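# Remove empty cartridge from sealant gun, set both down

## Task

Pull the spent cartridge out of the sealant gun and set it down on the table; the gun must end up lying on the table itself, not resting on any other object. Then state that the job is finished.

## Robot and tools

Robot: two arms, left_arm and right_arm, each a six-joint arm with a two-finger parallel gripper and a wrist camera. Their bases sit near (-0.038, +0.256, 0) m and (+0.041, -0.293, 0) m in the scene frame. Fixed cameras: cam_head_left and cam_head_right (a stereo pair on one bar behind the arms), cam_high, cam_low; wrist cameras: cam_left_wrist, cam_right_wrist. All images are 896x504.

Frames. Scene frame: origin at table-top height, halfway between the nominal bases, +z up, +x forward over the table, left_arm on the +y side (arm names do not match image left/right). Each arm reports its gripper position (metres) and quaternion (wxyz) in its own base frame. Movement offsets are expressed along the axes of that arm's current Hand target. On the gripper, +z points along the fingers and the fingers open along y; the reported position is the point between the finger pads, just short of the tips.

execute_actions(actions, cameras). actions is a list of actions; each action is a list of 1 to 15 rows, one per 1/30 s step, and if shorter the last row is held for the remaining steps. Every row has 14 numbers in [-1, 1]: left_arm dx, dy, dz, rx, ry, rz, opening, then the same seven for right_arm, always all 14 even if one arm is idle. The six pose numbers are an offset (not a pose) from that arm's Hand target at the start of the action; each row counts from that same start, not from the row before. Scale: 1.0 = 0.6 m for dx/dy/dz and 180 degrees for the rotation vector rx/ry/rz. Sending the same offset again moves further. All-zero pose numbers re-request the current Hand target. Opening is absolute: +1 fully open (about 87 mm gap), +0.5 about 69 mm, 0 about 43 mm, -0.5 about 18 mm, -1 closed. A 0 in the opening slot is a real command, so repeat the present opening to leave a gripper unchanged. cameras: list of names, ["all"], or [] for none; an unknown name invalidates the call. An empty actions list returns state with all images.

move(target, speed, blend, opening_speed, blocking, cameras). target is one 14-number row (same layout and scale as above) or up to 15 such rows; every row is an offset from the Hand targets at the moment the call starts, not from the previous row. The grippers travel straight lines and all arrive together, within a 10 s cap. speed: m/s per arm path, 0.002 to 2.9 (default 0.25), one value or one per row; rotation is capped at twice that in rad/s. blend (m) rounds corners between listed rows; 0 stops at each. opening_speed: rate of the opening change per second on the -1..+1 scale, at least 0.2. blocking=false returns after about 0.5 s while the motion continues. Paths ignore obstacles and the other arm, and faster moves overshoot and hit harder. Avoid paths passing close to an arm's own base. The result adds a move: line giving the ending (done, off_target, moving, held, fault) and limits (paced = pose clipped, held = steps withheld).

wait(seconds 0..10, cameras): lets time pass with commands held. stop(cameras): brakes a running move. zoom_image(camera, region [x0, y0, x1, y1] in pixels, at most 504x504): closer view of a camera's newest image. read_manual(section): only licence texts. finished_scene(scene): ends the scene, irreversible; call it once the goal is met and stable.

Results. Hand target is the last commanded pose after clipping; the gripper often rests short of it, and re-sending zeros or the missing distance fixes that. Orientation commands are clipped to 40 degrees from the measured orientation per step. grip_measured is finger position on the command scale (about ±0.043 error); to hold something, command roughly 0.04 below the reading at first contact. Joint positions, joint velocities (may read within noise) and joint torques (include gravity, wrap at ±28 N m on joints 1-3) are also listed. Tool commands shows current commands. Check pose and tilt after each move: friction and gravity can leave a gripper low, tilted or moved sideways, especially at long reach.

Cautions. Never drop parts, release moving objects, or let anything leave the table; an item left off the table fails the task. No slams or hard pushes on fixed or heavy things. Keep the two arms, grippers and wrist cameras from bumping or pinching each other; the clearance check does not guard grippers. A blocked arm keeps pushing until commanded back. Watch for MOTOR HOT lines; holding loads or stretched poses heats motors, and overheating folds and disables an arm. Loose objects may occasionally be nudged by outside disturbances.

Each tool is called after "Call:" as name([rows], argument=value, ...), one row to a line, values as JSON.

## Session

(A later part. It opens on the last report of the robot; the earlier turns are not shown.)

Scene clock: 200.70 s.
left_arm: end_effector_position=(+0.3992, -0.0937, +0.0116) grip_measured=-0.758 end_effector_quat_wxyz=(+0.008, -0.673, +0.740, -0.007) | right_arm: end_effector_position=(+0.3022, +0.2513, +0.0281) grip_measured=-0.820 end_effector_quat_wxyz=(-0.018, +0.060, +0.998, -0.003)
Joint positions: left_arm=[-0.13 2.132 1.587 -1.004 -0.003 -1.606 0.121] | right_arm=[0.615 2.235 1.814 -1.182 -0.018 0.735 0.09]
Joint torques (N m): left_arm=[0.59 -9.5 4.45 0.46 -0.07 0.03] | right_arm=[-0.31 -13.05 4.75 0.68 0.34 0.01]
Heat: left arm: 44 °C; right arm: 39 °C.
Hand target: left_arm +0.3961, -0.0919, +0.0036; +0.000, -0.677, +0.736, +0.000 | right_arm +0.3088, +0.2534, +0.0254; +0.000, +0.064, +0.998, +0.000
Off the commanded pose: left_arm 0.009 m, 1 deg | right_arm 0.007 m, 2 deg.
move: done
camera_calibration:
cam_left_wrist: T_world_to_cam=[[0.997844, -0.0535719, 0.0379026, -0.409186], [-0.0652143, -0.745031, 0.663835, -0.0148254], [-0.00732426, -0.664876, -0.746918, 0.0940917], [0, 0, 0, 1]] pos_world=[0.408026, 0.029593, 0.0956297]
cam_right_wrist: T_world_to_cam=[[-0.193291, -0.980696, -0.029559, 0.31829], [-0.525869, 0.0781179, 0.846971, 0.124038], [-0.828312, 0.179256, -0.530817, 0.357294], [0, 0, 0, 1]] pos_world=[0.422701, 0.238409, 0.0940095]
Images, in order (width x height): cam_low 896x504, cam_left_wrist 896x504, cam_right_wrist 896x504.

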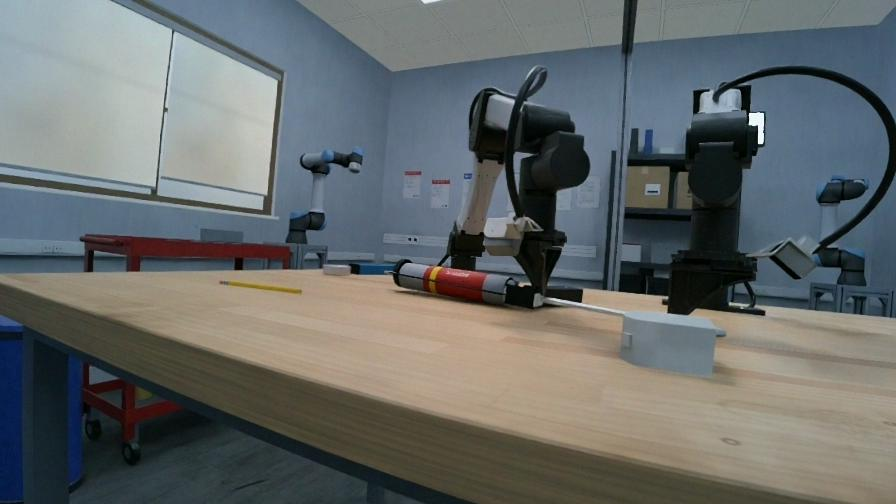

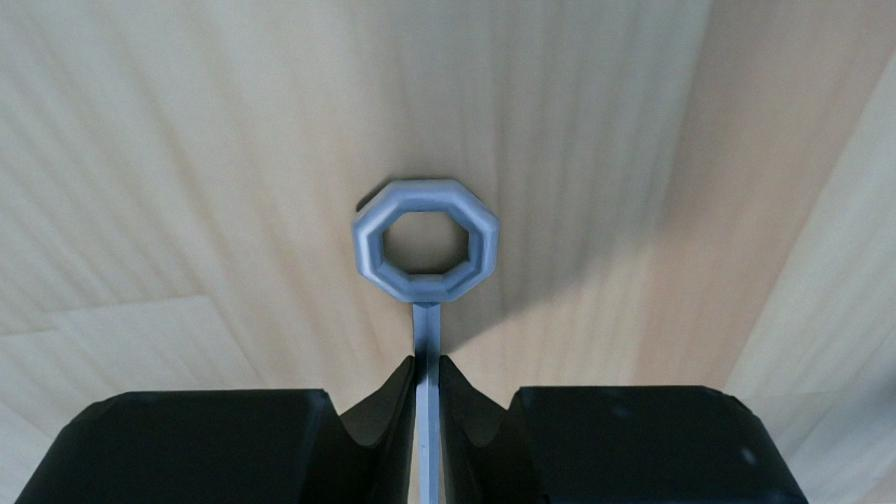

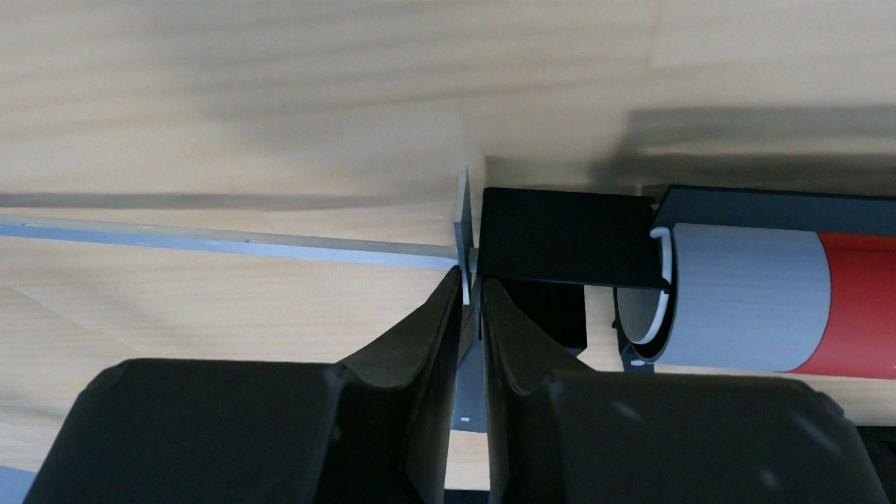

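Call:
move(target=[-0.092,0,0,0,0,0,-0.95, 0,0,0,0,0,0,-1], speed=0.06, cameras=["cam_left_wrist","cam_right_wrist","cam_head_left"])

Scene clock: 208.33 s.
left_arm: end_effector_position=(+0.4009, -0.0678, +0.0134) grip_measured=-0.758 end_effector_quat_wxyz=(-0.027, -0.671, +0.740, -0.039) | right_arm: end_effector_position=(+0.3083, +0.2719, +0.0278) grip_measured=-0.836 end_effector_quat_wxyz=(-0.007, +0.059, +0.998, +0.037)
Joint positions: left_arm=[-0.025 2.138 1.584 -1.002 0.093 -1.5 0.121] | right_arm=[0.626 2.235 1.814 -1.114 -0.067 0.745 0.082]
Joint torques (N m): left_arm=[3.45 -9.77 5.31 0.35 -1.06 0.31] | right_arm=[-1.11 -13.22 4.92 0.12 0.78 -0.12]
Heat: left arm: 44 °C; right arm: 42 °C.
Hand target: left_arm +0.4007, -0.0369, +0.0036; +0.000, -0.677, +0.736, +0.000 | right_arm +0.3088, +0.2534, +0.0254; +0.000, +0.064, +0.998, +0.000
Off the commanded pose: left_arm 0.032 m, 5 deg | right_arm 0.019 m, 4 deg.
move: off_target (left_arm, right_arm)
camera_calibration:
cam_left_wrist: T_world_to_cam=[[0.997978, -0.0534661, 0.0343692, -0.409573], [-0.0615865, -0.679726, 0.730876, 0.00554217], [-0.0157154, -0.731514, -0.681645, 0.110711], [0, 0, 0, 1]] pos_world=[0.410826, 0.0628559, 0.0854919]
cam_right_wrist: T_world_to_cam=[[-0.190509, -0.975253, -0.112197, 0.339567], [-0.548947, 0.0110813, 0.835784, 0.151669], [-0.813857, 0.220814, -0.537473, 0.342863], [0, 0, 0, 1]] pos_world=[0.42699, 0.253774, 0.0956155]
Images, in order (width x height): cam_head_left 896x504, cam_left_wrist 896x504, cam_right_wrist 896x504.

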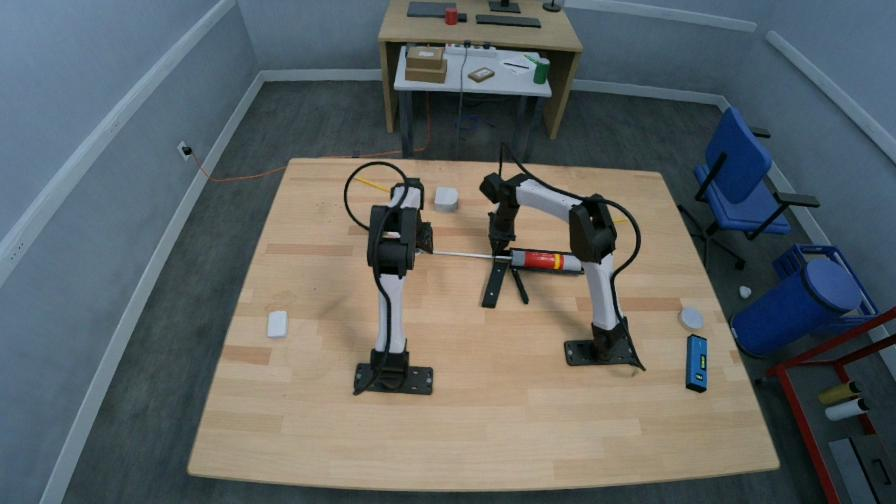

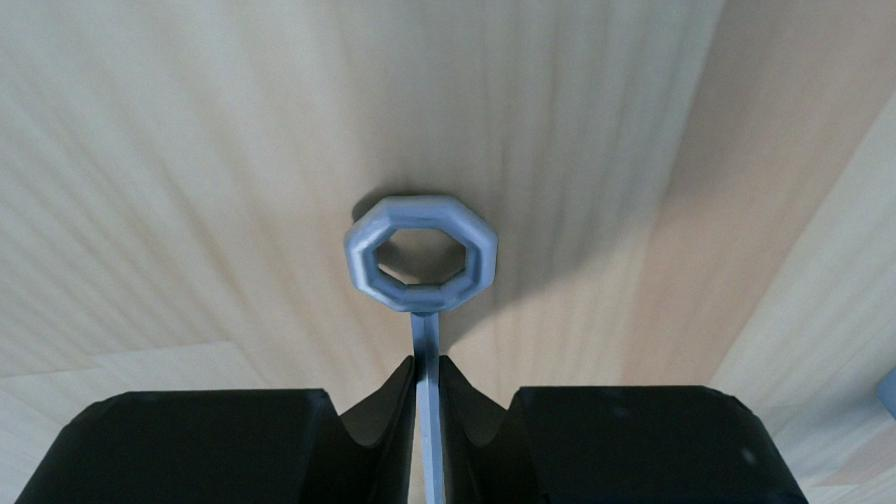

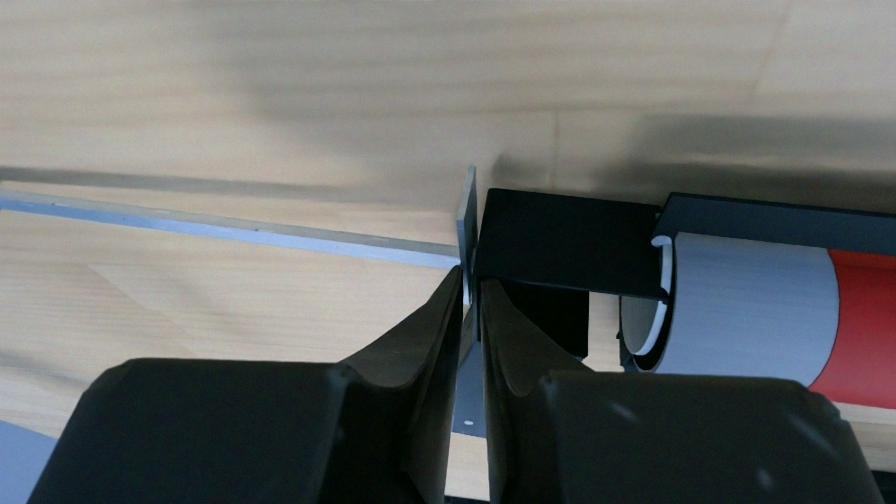

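Call:
zoom_image(camera="cam_right_wrist", region=[400, 140, 700, 440])

Scaled by 1.680 from the camera's 896x504 image, which has a finer 1280x720 frame.

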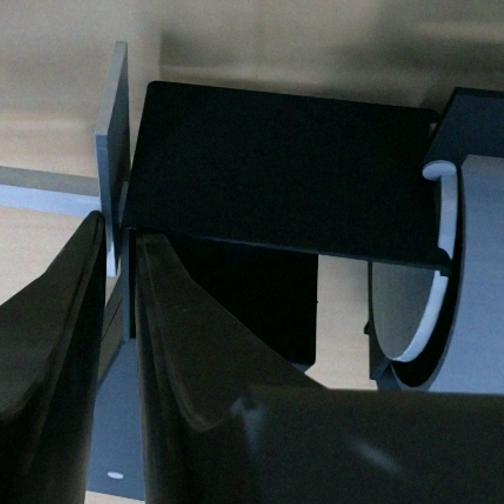

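Call:
move([
  [0.048,0,0,0,0,0,-0.95, 0,0.03,0,0,0,0,-0.3],
  [0.048,0,0,0,0,0,-0.95, 0.0038,0.0298,-0.0667,0,0,0,-0.3],
  [0.048,0,0,0,0,0,-0.95, -0.0227,0.0718,-0.0667,0,0,0,-1],
  [0.048,0,0,0,0,0,-0.95, -0.0227,0.0718,0.0117,0,0,0,-1],
], speed=0.1, cameras=["cam_left_wrist","cam_right_wrist","cam_low"])

Scene clock: 245.73 s.
left_arm: end_effector_position=(+0.4005, -0.0663, +0.0104) grip_measured=-0.758 end_effector_quat_wxyz=(+0.009, +0.677, -0.736, +0.017) | right_arm: end_effector_position=(+0.3295, +0.2940, +0.0309) grip_measured=-1.000 end_effector_quat_wxyz=(+0.004, +0.060, +0.998, +0.010)
Joint positions: left_arm=[-0.046 2.138 1.584 -1.005 0.036 -1.534 0.121] | right_arm=[0.658 2.393 2.102 -1.261 -0.01 0.778 0]
Joint torques (N m): left_arm=[-1.13 -10.1 4.6 0.47 -0.48 -0.03] | right_arm=[0.05 -11.62 5.12 0.51 0.28 0.06]
Heat: left arm: 44 °C; right arm: 49 °C.
Hand target: left_arm +0.3983, -0.0656, +0.0036; +0.000, +0.677, -0.736, +0.000 | right_arm +0.3278, +0.2944, +0.0184; +0.000, +0.064, +0.998, +0.000
Off the commanded pose: left_arm 0.007 m, 2 deg | right_arm 0.013 m, 1 deg.
move: off_target (right_arm)
camera_calibration:
cam_left_wrist: T_world_to_cam=[[0.998772, -0.0408081, 0.0280776, -0.408416], [-0.0488871, -0.720733, 0.691487, 0.00126616], [-0.00798183, -0.692011, -0.721843, 0.109605], [0, 0, 0, 1]] pos_world=[0.408851, 0.0600936, 0.0897093]
cam_right_wrist: T_world_to_cam=[[-0.190731, -0.979671, -0.0621813, 0.365281], [-0.564495, 0.0576368, 0.823422, 0.152229], [-0.803099, 0.192153, -0.564012, 0.36267], [0, 0, 0, 1]] pos_world=[0.446863, 0.279393, 0.101915]
Images, in order (width x height): cam_low 896x504, cam_left_wrist 896x504, cam_right_wrist 896x504.

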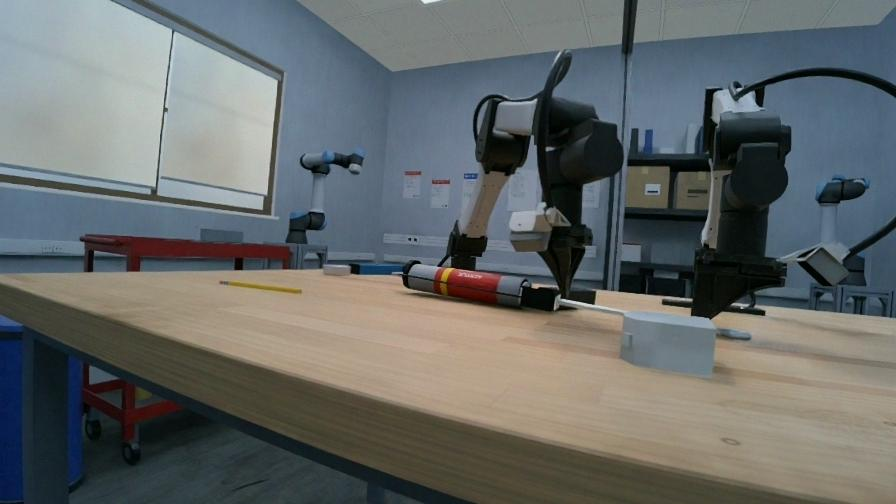

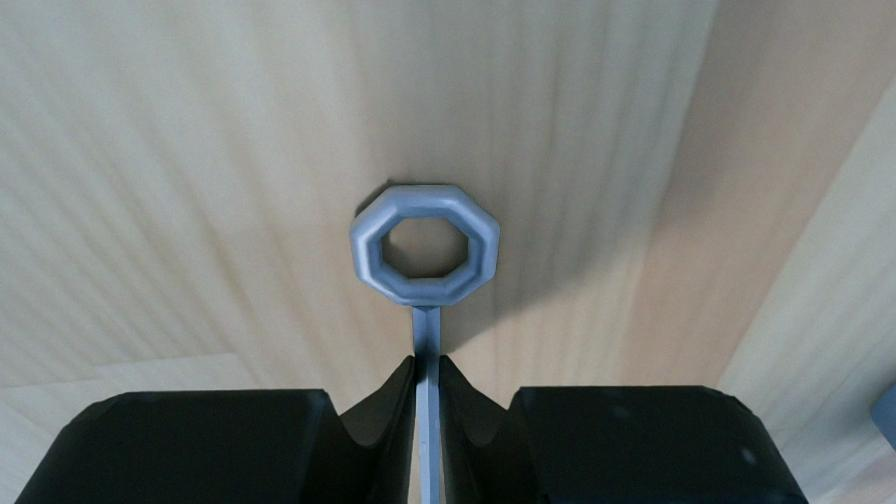

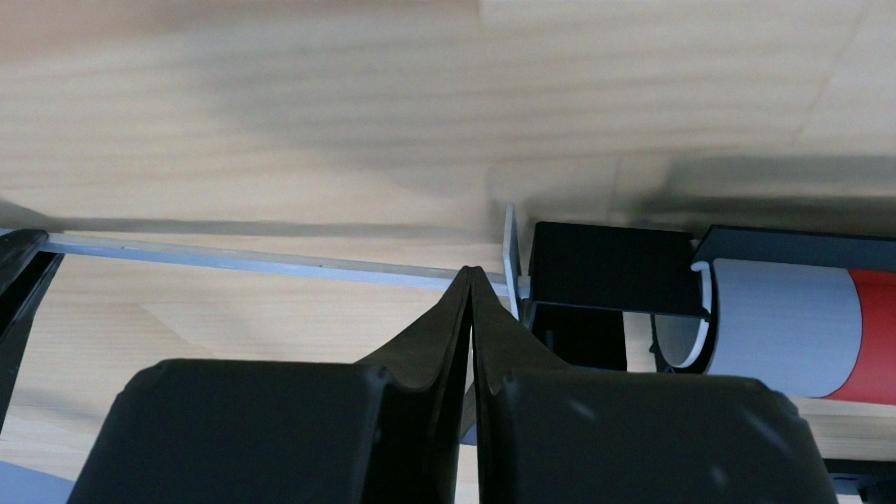

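Call:
move([
  [0,0,0,0,0,0,-0.95, -0.002,0,0.0167,0,0,0,-1],
  [0,0,0,0,0,0,-0.95, -0.002,-0.032,0.0167,0,0,0,-1],
], speed=0.08, cameras=["cam_left_wrist","cam_right_wrist"])

Call:
zoom_image(camera="cam_right_wrist", region=[400, 140, 700, 440])

Scene clock: 256.73 s.
left_arm: end_effector_position=(+0.4005, -0.0688, +0.0105) grip_measured=-0.758 end_effector_quat_wxyz=(+0.009, +0.676, -0.737, +0.018) | right_arm: end_effector_position=(+0.3240, +0.2902, +0.0036) grip_measured=-1.000 end_effector_quat_wxyz=(-0.006, +0.063, +0.998, +0.014)
Joint positions: left_arm=[-0.051 2.138 1.584 -1.004 0.037 -1.537 0.121] | right_arm=[0.652 2.388 1.981 -1.156 -0.029 0.778 0]
Joint torques (N m): left_arm=[-0.57 -10.07 4.59 0.45 -0.48 -0.01] | right_arm=[-1.8 -16.2 3.85 0.25 0.44 -0.29]
Heat: left arm: 45 °C; right arm: 49 °C.
Hand target: left_arm +0.3983, -0.0656, +0.0036; +0.000, +0.677, -0.736, +0.000 | right_arm +0.3265, +0.2752, +0.0083; +0.000, +0.064, +0.998, +0.000
Off the commanded pose: left_arm 0.008 m, 2 deg | right_arm 0.016 m, 2 deg.
move: off_target (right_arm)
camera_calibration:
cam_left_wrist: T_world_to_cam=[[0.998614, -0.0438525, 0.0291072, -0.408659], [-0.0517892, -0.720022, 0.692016, 0.000654226], [-0.00938885, -0.692565, -0.721295, 0.108509], [0, 0, 0, 1]] pos_world=[0.409145, 0.0576995, 0.0897088]
cam_right_wrist: T_world_to_cam=[[-0.198158, -0.977947, -0.0659754, 0.36077], [-0.547686, 0.054651, 0.834897, 0.16712], [-0.812879, 0.201575, -0.546438, 0.343961], [0, 0, 0, 1]] pos_world=[0.442618, 0.274346, 0.0722269]
Images, in order (width x height): cam_left_wrist 896x504, cam_right_wrist 896x504.

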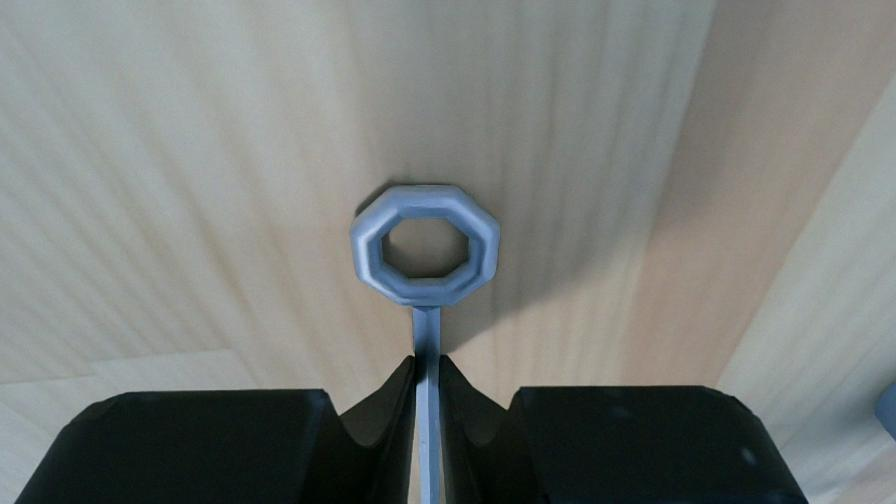

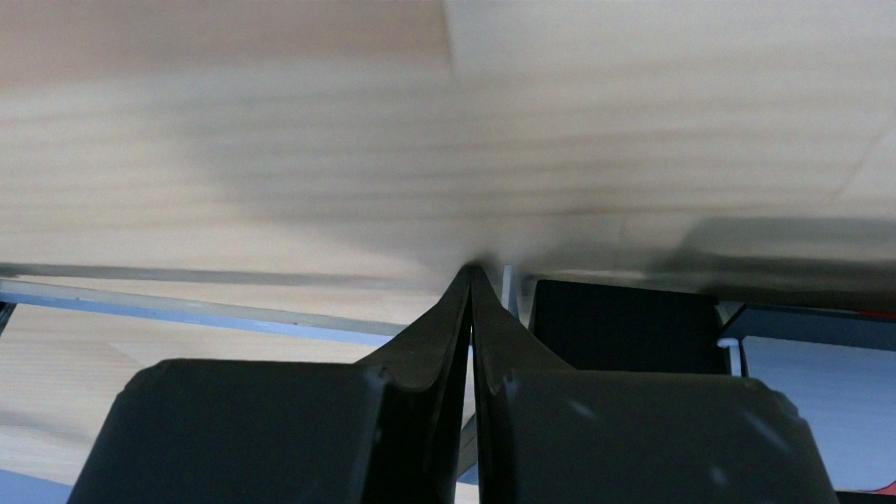

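Scaled by 1.680 from the camera's 896x504 image, which has a finer 1280x720 frame.

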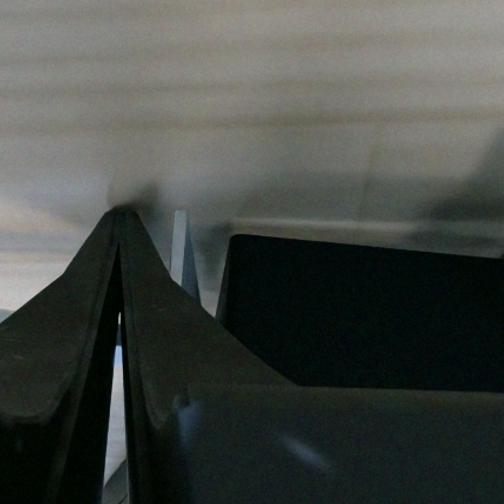

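Call:
move([
  [0,0,0,0,0,0,-0.95, 0,0.01,-0.02,0,0,0,-1],
  [0,0,0,0,0,0,-0.95, 0,-0.01,-0.02,0,0,0,-1],
], speed=0.08, cameras=["cam_right_wrist"])

Call:
zoom_image(camera="cam_right_wrist", region=[400, 140, 700, 440])

Scene clock: 264.43 s.
left_arm: end_effector_position=(+0.4008, -0.0704, +0.0106) grip_measured=-0.758 end_effector_quat_wxyz=(-0.009, -0.675, +0.737, -0.019) | right_arm: end_effector_position=(+0.3234, +0.2871, +0.0082) grip_measured=-1.000 end_effector_quat_wxyz=(-0.008, +0.064, +0.998, +0.014)
Joint positions: left_arm=[-0.054 2.138 1.584 -1.002 0.039 -1.537 0.121] | right_arm=[0.645 2.375 1.977 -1.166 -0.033 0.774 0]
Joint torques (N m): left_arm=[-0.28 -10.11 4.62 0.44 -0.51 0] | right_arm=[-2.03 -17.59 4.29 0.09 0.48 -0.34]
Heat: left arm: 45 °C; right arm: 50 °C.
Hand target: left_arm +0.3984, -0.0656, +0.0036; +0.000, -0.677, +0.736, +0.000 | right_arm +0.3258, +0.2692, +0.0204; +0.000, +0.064, +0.998, +0.000
Off the commanded pose: left_arm 0.009 m, 2 deg | right_arm 0.022 m, 2 deg.
move: off_target (right_arm)
camera_calibration:
cam_right_wrist: T_world_to_cam=[[-0.200569, -0.977401, -0.0667853, 0.358526], [-0.544147, 0.0544553, 0.837221, 0.16204], [-0.814664, 0.204261, -0.542771, 0.346314], [0, 0, 0, 1]] pos_world=[0.442213, 0.270861, 0.0762503]
Images, in order (width x height): cam_right_wrist 896x504.

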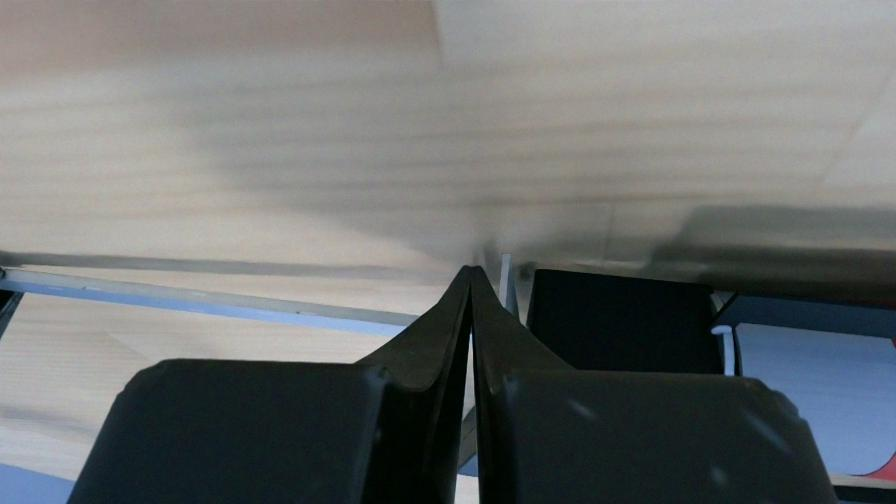

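Scaled by 1.680 from the camera's 896x504 image, which has a finer 1280x720 frame.

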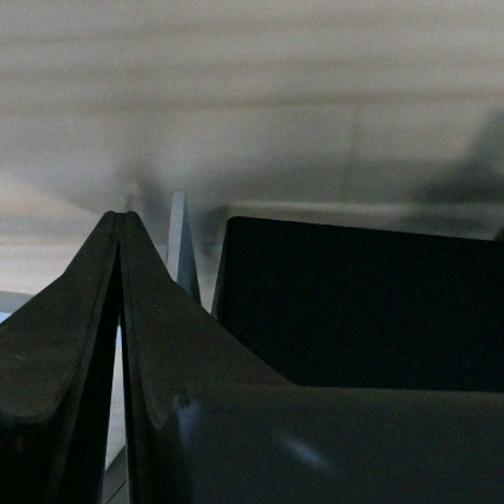

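Call:
move(target=[-0.1,0,0,0,0,0,-0.95, 0,-0.005,0,0,0,0,-1], speed=0.06, cameras=["cam_right_wrist","cam_left_wrist"])

Call:
zoom_image(camera="cam_right_wrist", region=[400, 140, 700, 440])

Scene clock: 273.03 s.
left_arm: end_effector_position=(+0.4012, -0.0477, +0.0125) grip_measured=-0.758 end_effector_quat_wxyz=(-0.039, -0.668, +0.741, -0.053) | right_arm: end_effector_position=(+0.3297, +0.3050, +0.0126) grip_measured=-1.000 end_effector_quat_wxyz=(-0.001, +0.062, +0.996, +0.061)
Joint positions: left_arm=[0.041 2.146 1.584 -1 0.132 -1.427 0.121] | right_arm=[0.645 2.365 1.972 -1.1 -0.093 0.773 0]
Joint torques (N m): left_arm=[4.44 -9.55 6.91 0.24 -1.45 0.32] | right_arm=[-2.33 -17.26 4.07 -0.4 1 -0.41]
Heat: left arm: 45 °C; right arm: 56 °C.
Hand target: left_arm +0.4032, -0.0059, +0.0035; +0.000, -0.677, +0.736, +0.000 | right_arm +0.3254, +0.2662, +0.0203; +0.000, +0.064, +0.998, +0.000
Off the commanded pose: left_arm 0.043 m, 8 deg | right_arm 0.040 m, 7 deg.
move: off_target (left_arm, right_arm)
camera_calibration:
cam_left_wrist: T_world_to_cam=[[0.997513, -0.0592967, 0.0381047, -0.408956], [-0.0675785, -0.650952, 0.756105, 0.0232861], [-0.0200302, -0.756799, -0.653341, 0.124852], [0, 0, 0, 1]] pos_world=[0.412014, 0.0853961, 0.0795471]
cam_right_wrist: T_world_to_cam=[[-0.194665, -0.967766, -0.159796, 0.373878], [-0.561426, -0.0236539, 0.827189, 0.19059], [-0.804305, 0.250739, -0.538724, 0.332563], [0, 0, 0, 1]] pos_world=[0.447265, 0.282948, 0.0812507]
Images, in order (width x height): cam_left_wrist 896x504, cam_right_wrist 896x504.

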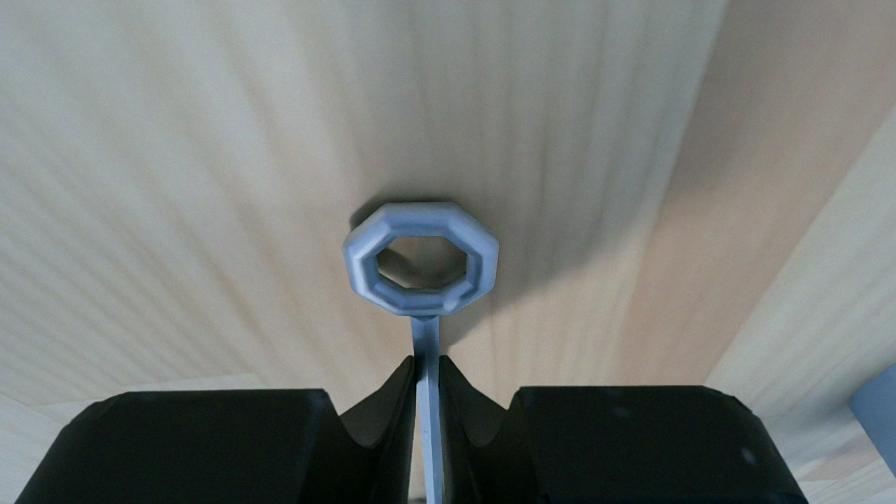

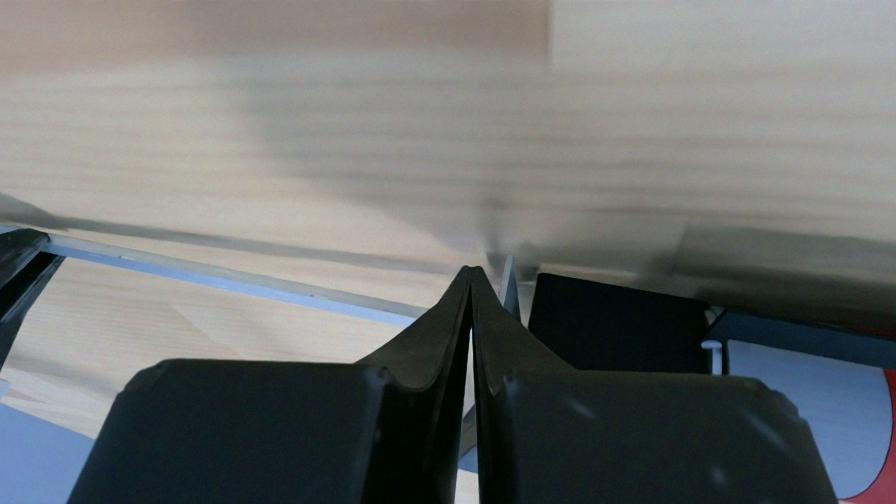

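Scaled by 1.680 from the camera's 896x504 image, which has a finer 1280x720 frame.

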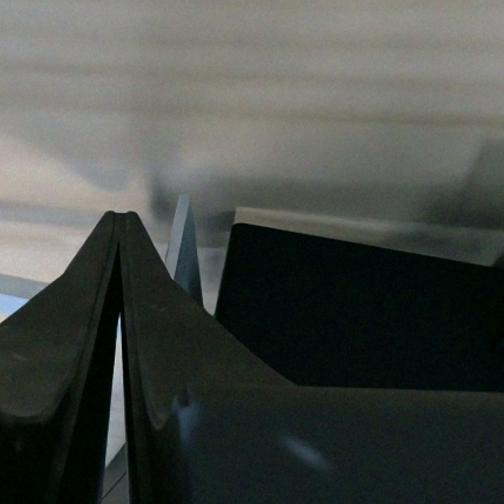

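Call:
move([
  [0.065,0,0,0,0,0,-0.95, 0.0096,0.0744,0,0,0,0,-1],
  [0.065,0,0,0,0,0,-0.95, 0.0096,0.0744,-0.1,0,0,0,-0.1],
  [0.065,0,0,0,0,0,-0.95, 0.04,0.0453,-0.05,0,0,0,-0.1],
], speed=0.12, cameras=["cam_right_wrist"])

Scene clock: 294.80 s.
left_arm: end_effector_position=(+0.4005, -0.0493, +0.0103) grip_measured=-0.758 end_effector_quat_wxyz=(-0.014, -0.675, +0.738, -0.022) | right_arm: end_effector_position=(+0.3043, +0.2927, +0.0382) grip_measured=-0.100 end_effector_quat_wxyz=(-0.018, +0.061, +0.998, -0.010)
Joint positions: left_arm=[0.003 2.14 1.585 -1.007 0.051 -1.48 0.121] | right_arm=[0.69 2.362 2.07 -1.319 -0.01 0.812 0.45]
Joint torques (N m): left_arm=[-0.77 -10 4.98 0.46 -0.63 -0.05] | right_arm=[0.18 -17.4 4.78 0.39 0.27 0.06]
Heat: left arm: 48 °C; right arm: 60 °C.
Hand target: left_arm +0.3999, -0.0448, +0.0035; +0.000, -0.677, +0.736, +0.000 | right_arm +0.3051, +0.2963, +0.0504; +0.000, +0.064, +0.998, +0.000
Off the commanded pose: left_arm 0.008 m, 3 deg | right_arm 0.013 m, 2 deg.
move: off_target (left_arm, right_arm)
camera_calibration:
cam_right_wrist: T_world_to_cam=[[-0.194446, -0.980786, -0.0157938, 0.359323], [-0.525443, 0.0905483, 0.845997, 0.109698], [-0.828312, 0.172799, -0.532954, 0.358917], [0, 0, 0, 1]] pos_world=[0.424804, 0.280465, 0.104157]
Images, in order (width x height): cam_right_wrist 896x504.

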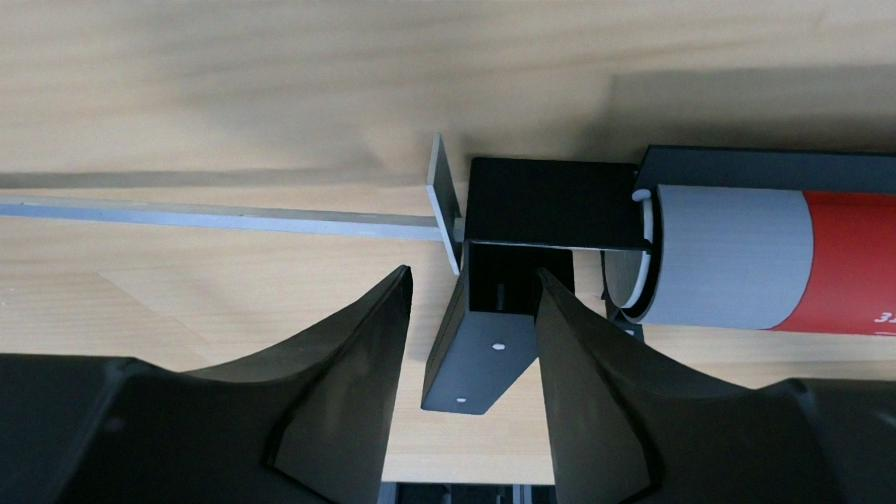

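Call:
move([
  [0,0,0,0,0,0,-0.95, -0.006,0,0.05,0,0,0,-0.1],
  [0,0,0,0,0,0,-0.95, -0.006,0,0.05,0,0,0,-1],
], speed=0.08, opening_speed=0.8, cameras=["cam_right_wrist"])

Call:
zoom_image(camera="cam_right_wrist", region=[400, 140, 700, 440])

Scene clock: 304.93 s.
left_arm: end_effector_position=(+0.4005, -0.0492, +0.0103) grip_measured=-0.758 end_effector_quat_wxyz=(-0.014, -0.675, +0.737, -0.021) | right_arm: end_effector_position=(+0.3065, +0.2962, +0.0270) grip_measured=-0.822 end_effector_quat_wxyz=(-0.010, +0.061, +0.998, +0.003)
Joint positions: left_arm=[0.003 2.14 1.585 -1.007 0.051 -1.48 0.121] | right_arm=[0.69 2.348 2.004 -1.237 -0.018 0.812 0.089]
Joint torques (N m): left_arm=[-0.79 -10 4.98 0.46 -0.63 -0.05] | right_arm=[-0.24 -13.56 3.75 0.65 0.34 -0.01]
Heat: left arm: 49 °C; right arm: 63 °C.
Hand target: left_arm +0.4000, -0.0447, +0.0034; +0.000, -0.677, +0.736, +0.000 | right_arm +0.3087, +0.2958, +0.0204; +0.000, +0.064, +0.998, +0.000
Off the commanded pose: left_arm 0.008 m, 3 deg | right_arm 0.007 m, 1 deg.
move: off_target (left_arm)
camera_calibration:
cam_right_wrist: T_world_to_cam=[[-0.193999, -0.979989, -0.0445716, 0.363421], [-0.541444, 0.0690759, 0.837894, 0.131399], [-0.818048, 0.186684, -0.54401, 0.347196], [0, 0, 0, 1]] pos_world=[0.425672, 0.282256, 0.0949777]
Images, in order (width x height): cam_right_wrist 896x504.

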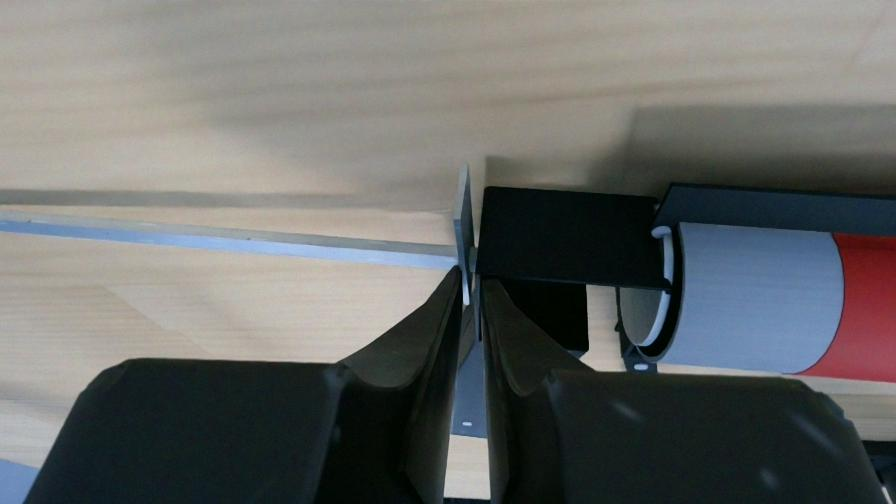

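Scaled by 1.680 from the camera's 896x504 image, which has a finer 1280x720 frame.

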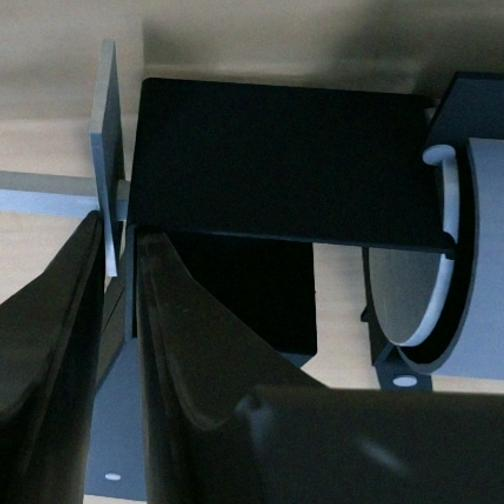

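Call:
move([
  [-0.15,0,-0.005,0,0,0,-0.95, 0,-0.12,0,0,0,0,-1],
], speed=0.08, cameras=["cam_right_wrist","cam_left_wrist"])

Call:
zoom_image(camera="cam_right_wrist", region=[400, 140, 700, 440])

Scene clock: 312.10 s.
left_arm: end_effector_position=(+0.3967, -0.0245, +0.0198) grip_measured=-0.753 end_effector_quat_wxyz=(-0.084, -0.665, +0.738, -0.073) | right_arm: end_effector_position=(+0.3079, +0.3086, +0.0285) grip_measured=-0.840 end_effector_quat_wxyz=(+0.013, +0.054, +0.989, +0.134)
Joint positions: left_arm=[0.134 2.184 1.647 -1.09 0.216 -1.327 0.124] | right_arm=[0.645 2.172 1.689 -0.893 -0.189 0.773 0.08]
Joint torques (N m): left_arm=[7.04 -10.37 7.9 0.51 -2.29 0.42] | right_arm=[-5.14 -15.23 2.78 -1.07 1.7 -0.9]
Heat: left arm: 49 °C; right arm: 62 °C.
Hand target: left_arm +0.4074, +0.0451, +0.0064; +0.000, -0.677, +0.736, +0.000 | right_arm +0.2994, +0.2244, +0.0204; +0.000, +0.064, +0.998, +0.000
Off the commanded pose: left_arm 0.072 m, 13 deg | right_arm 0.085 m, 16 deg.
move: off_target (left_arm, right_arm)
camera_calibration:
cam_left_wrist: T_world_to_cam=[[0.998159, -0.0605059, 0.00408468, -0.402888], [-0.0385009, -0.580224, 0.813547, 0.021662], [-0.0468543, -0.812206, -0.581485, 0.154993], [0, 0, 0, 1]] pos_world=[0.410243, 0.114078, 0.0741486]
cam_right_wrist: T_world_to_cam=[[-0.173292, -0.936136, -0.305972, 0.363515], [-0.590317, -0.149952, 0.793121, 0.213979], [-0.78835, 0.318062, -0.526631, 0.296699], [0, 0, 0, 1]] pos_world=[0.423212, 0.278018, 0.0977654]
Images, in order (width x height): cam_left_wrist 896x504, cam_right_wrist 896x504.

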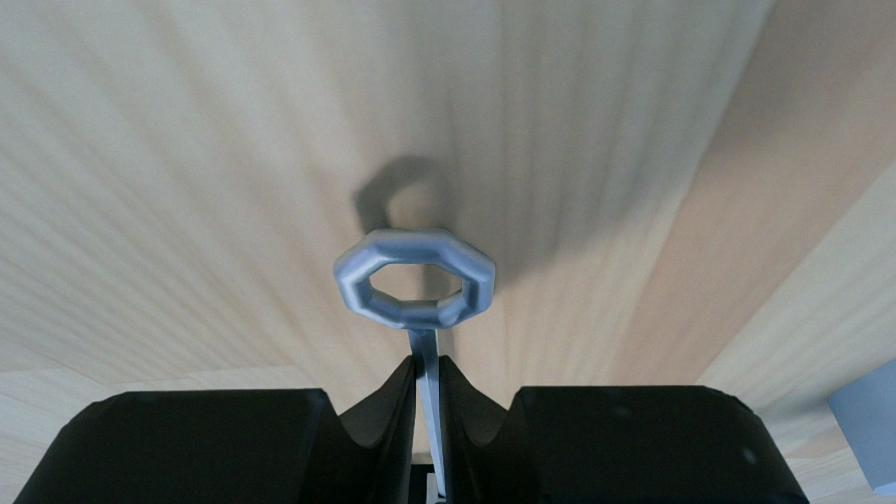

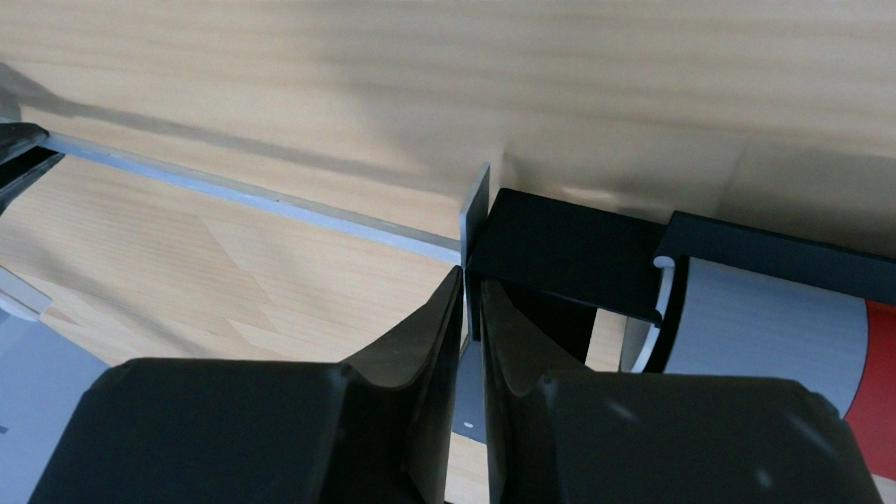

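Scaled by 1.680 from the camera's 896x504 image, which has a finer 1280x720 frame.

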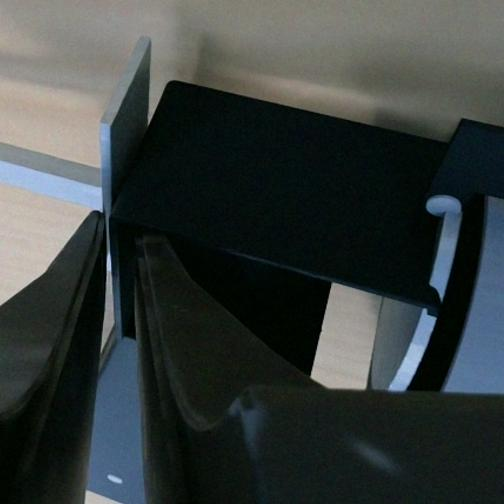

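Call:
move([
  [-0.1,0,0.005,0,0,0,-0.95, 0,-0.05,0,0,0,0,-1],
], speed=0.08, cameras=["cam_right_wrist","cam_left_wrist","cam_high"])

Call:
zoom_image(camera="cam_right_wrist", region=[400, 140, 700, 440])

Scene clock: 328.23 s.
left_arm: end_effector_position=(+0.4060, +0.0994, +0.0059) grip_measured=-0.950 end_effector_quat_wxyz=(+0.013, +0.681, -0.732, +0.005) | right_arm: end_effector_position=(+0.3114, +0.2181, +0.0287) grip_measured=-0.807 end_effector_quat_wxyz=(+0.015, +0.078, +0.995, +0.052)
Joint positions: left_arm=[0.34 2.282 1.804 -1.113 0.02 -1.158 0.025] | right_arm=[0.511 2.073 1.564 -0.979 -0.069 0.671 0.097]
Joint torques (N m): left_arm=[0.03 -10.73 6.93 0.53 -0.31 0.16] | right_arm=[-0.38 -11.51 3.04 -0.02 0.78 -0.48]
Heat: left arm: 51 °C; right arm: 65 °C.
Hand target: left_arm +0.4125, +0.1049, +0.0034; +0.000, +0.677, -0.736, +0.000 | right_arm +0.2956, +0.1948, +0.0205; +0.000, +0.064, +0.998, +0.000
Off the commanded pose: left_arm 0.009 m, 2 deg | right_arm 0.029 m, 6 deg.
move: off_target (right_arm)
camera_calibration:
cam_left_wrist: T_world_to_cam=[[0.999504, -0.0310041, 0.00561143, -0.408085], [-0.0264483, -0.728799, 0.684217, 0.115791], [-0.0171239, -0.684025, -0.729257, 0.224017], [0, 0, 0, 1]] pos_world=[0.414781, 0.224969, 0.0864295]
cam_right_wrist: T_world_to_cam=[[-0.223249, -0.963604, -0.147063, 0.29639], [-0.585762, 0.012029, 0.810394, 0.165081], [-0.77913, 0.267063, -0.567128, 0.337741], [0, 0, 0, 1]] pos_world=[0.426011, 0.193418, 0.10135]
Images, in order (width x height): cam_high 896x504, cam_left_wrist 896x504, cam_right_wrist 896x504.

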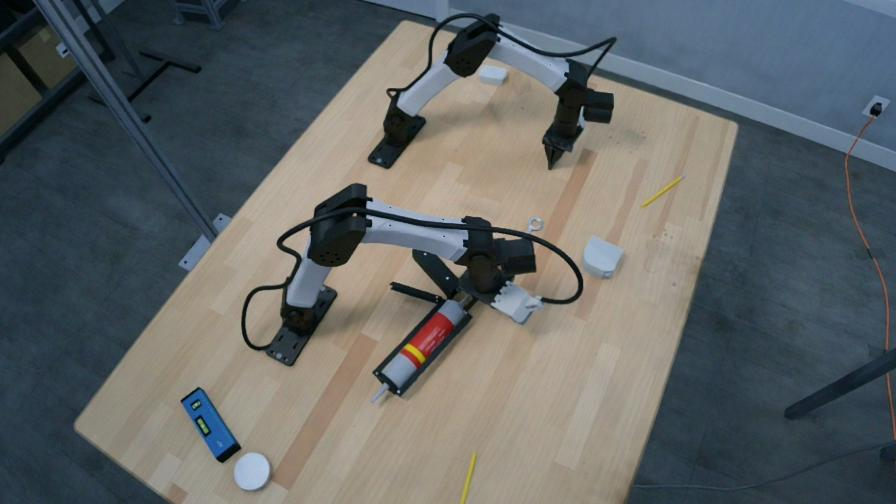

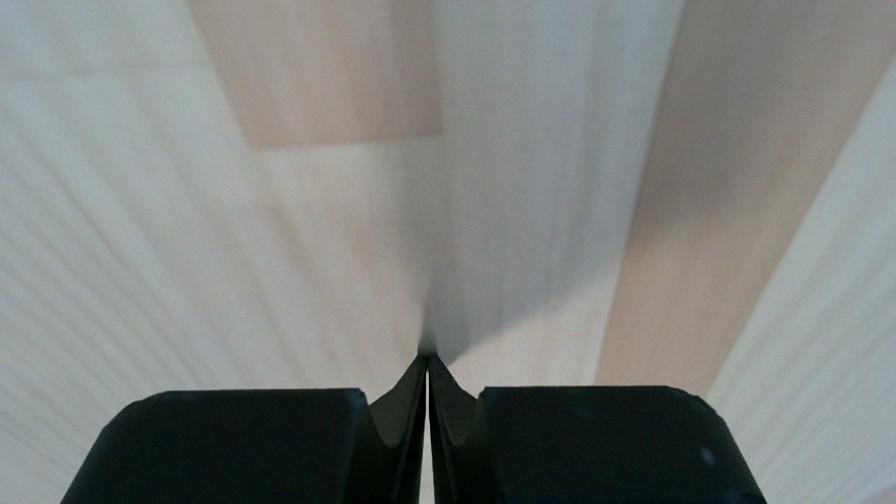

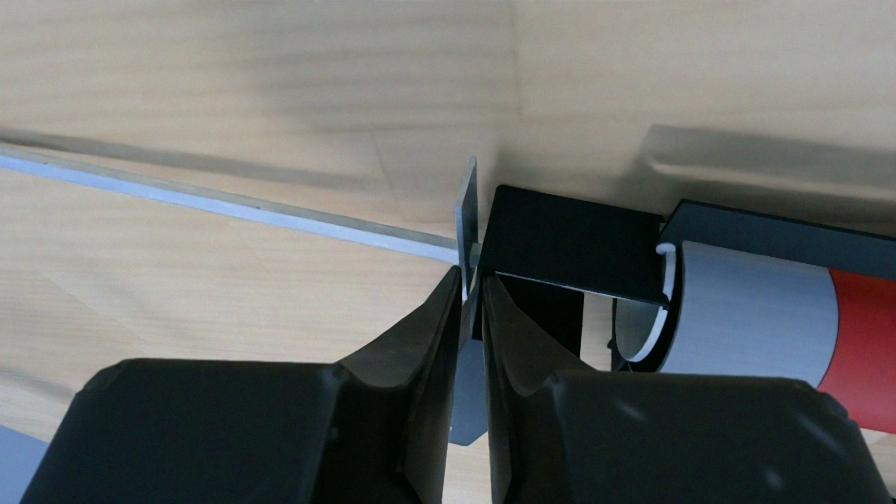

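Scaled by 1.680 from the camera's 896x504 image, which has a finer 1280x720 frame.

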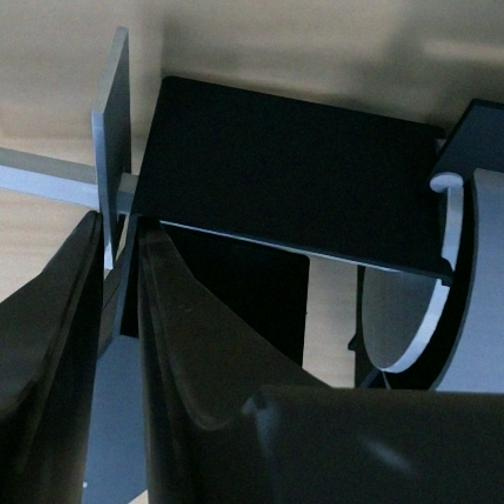

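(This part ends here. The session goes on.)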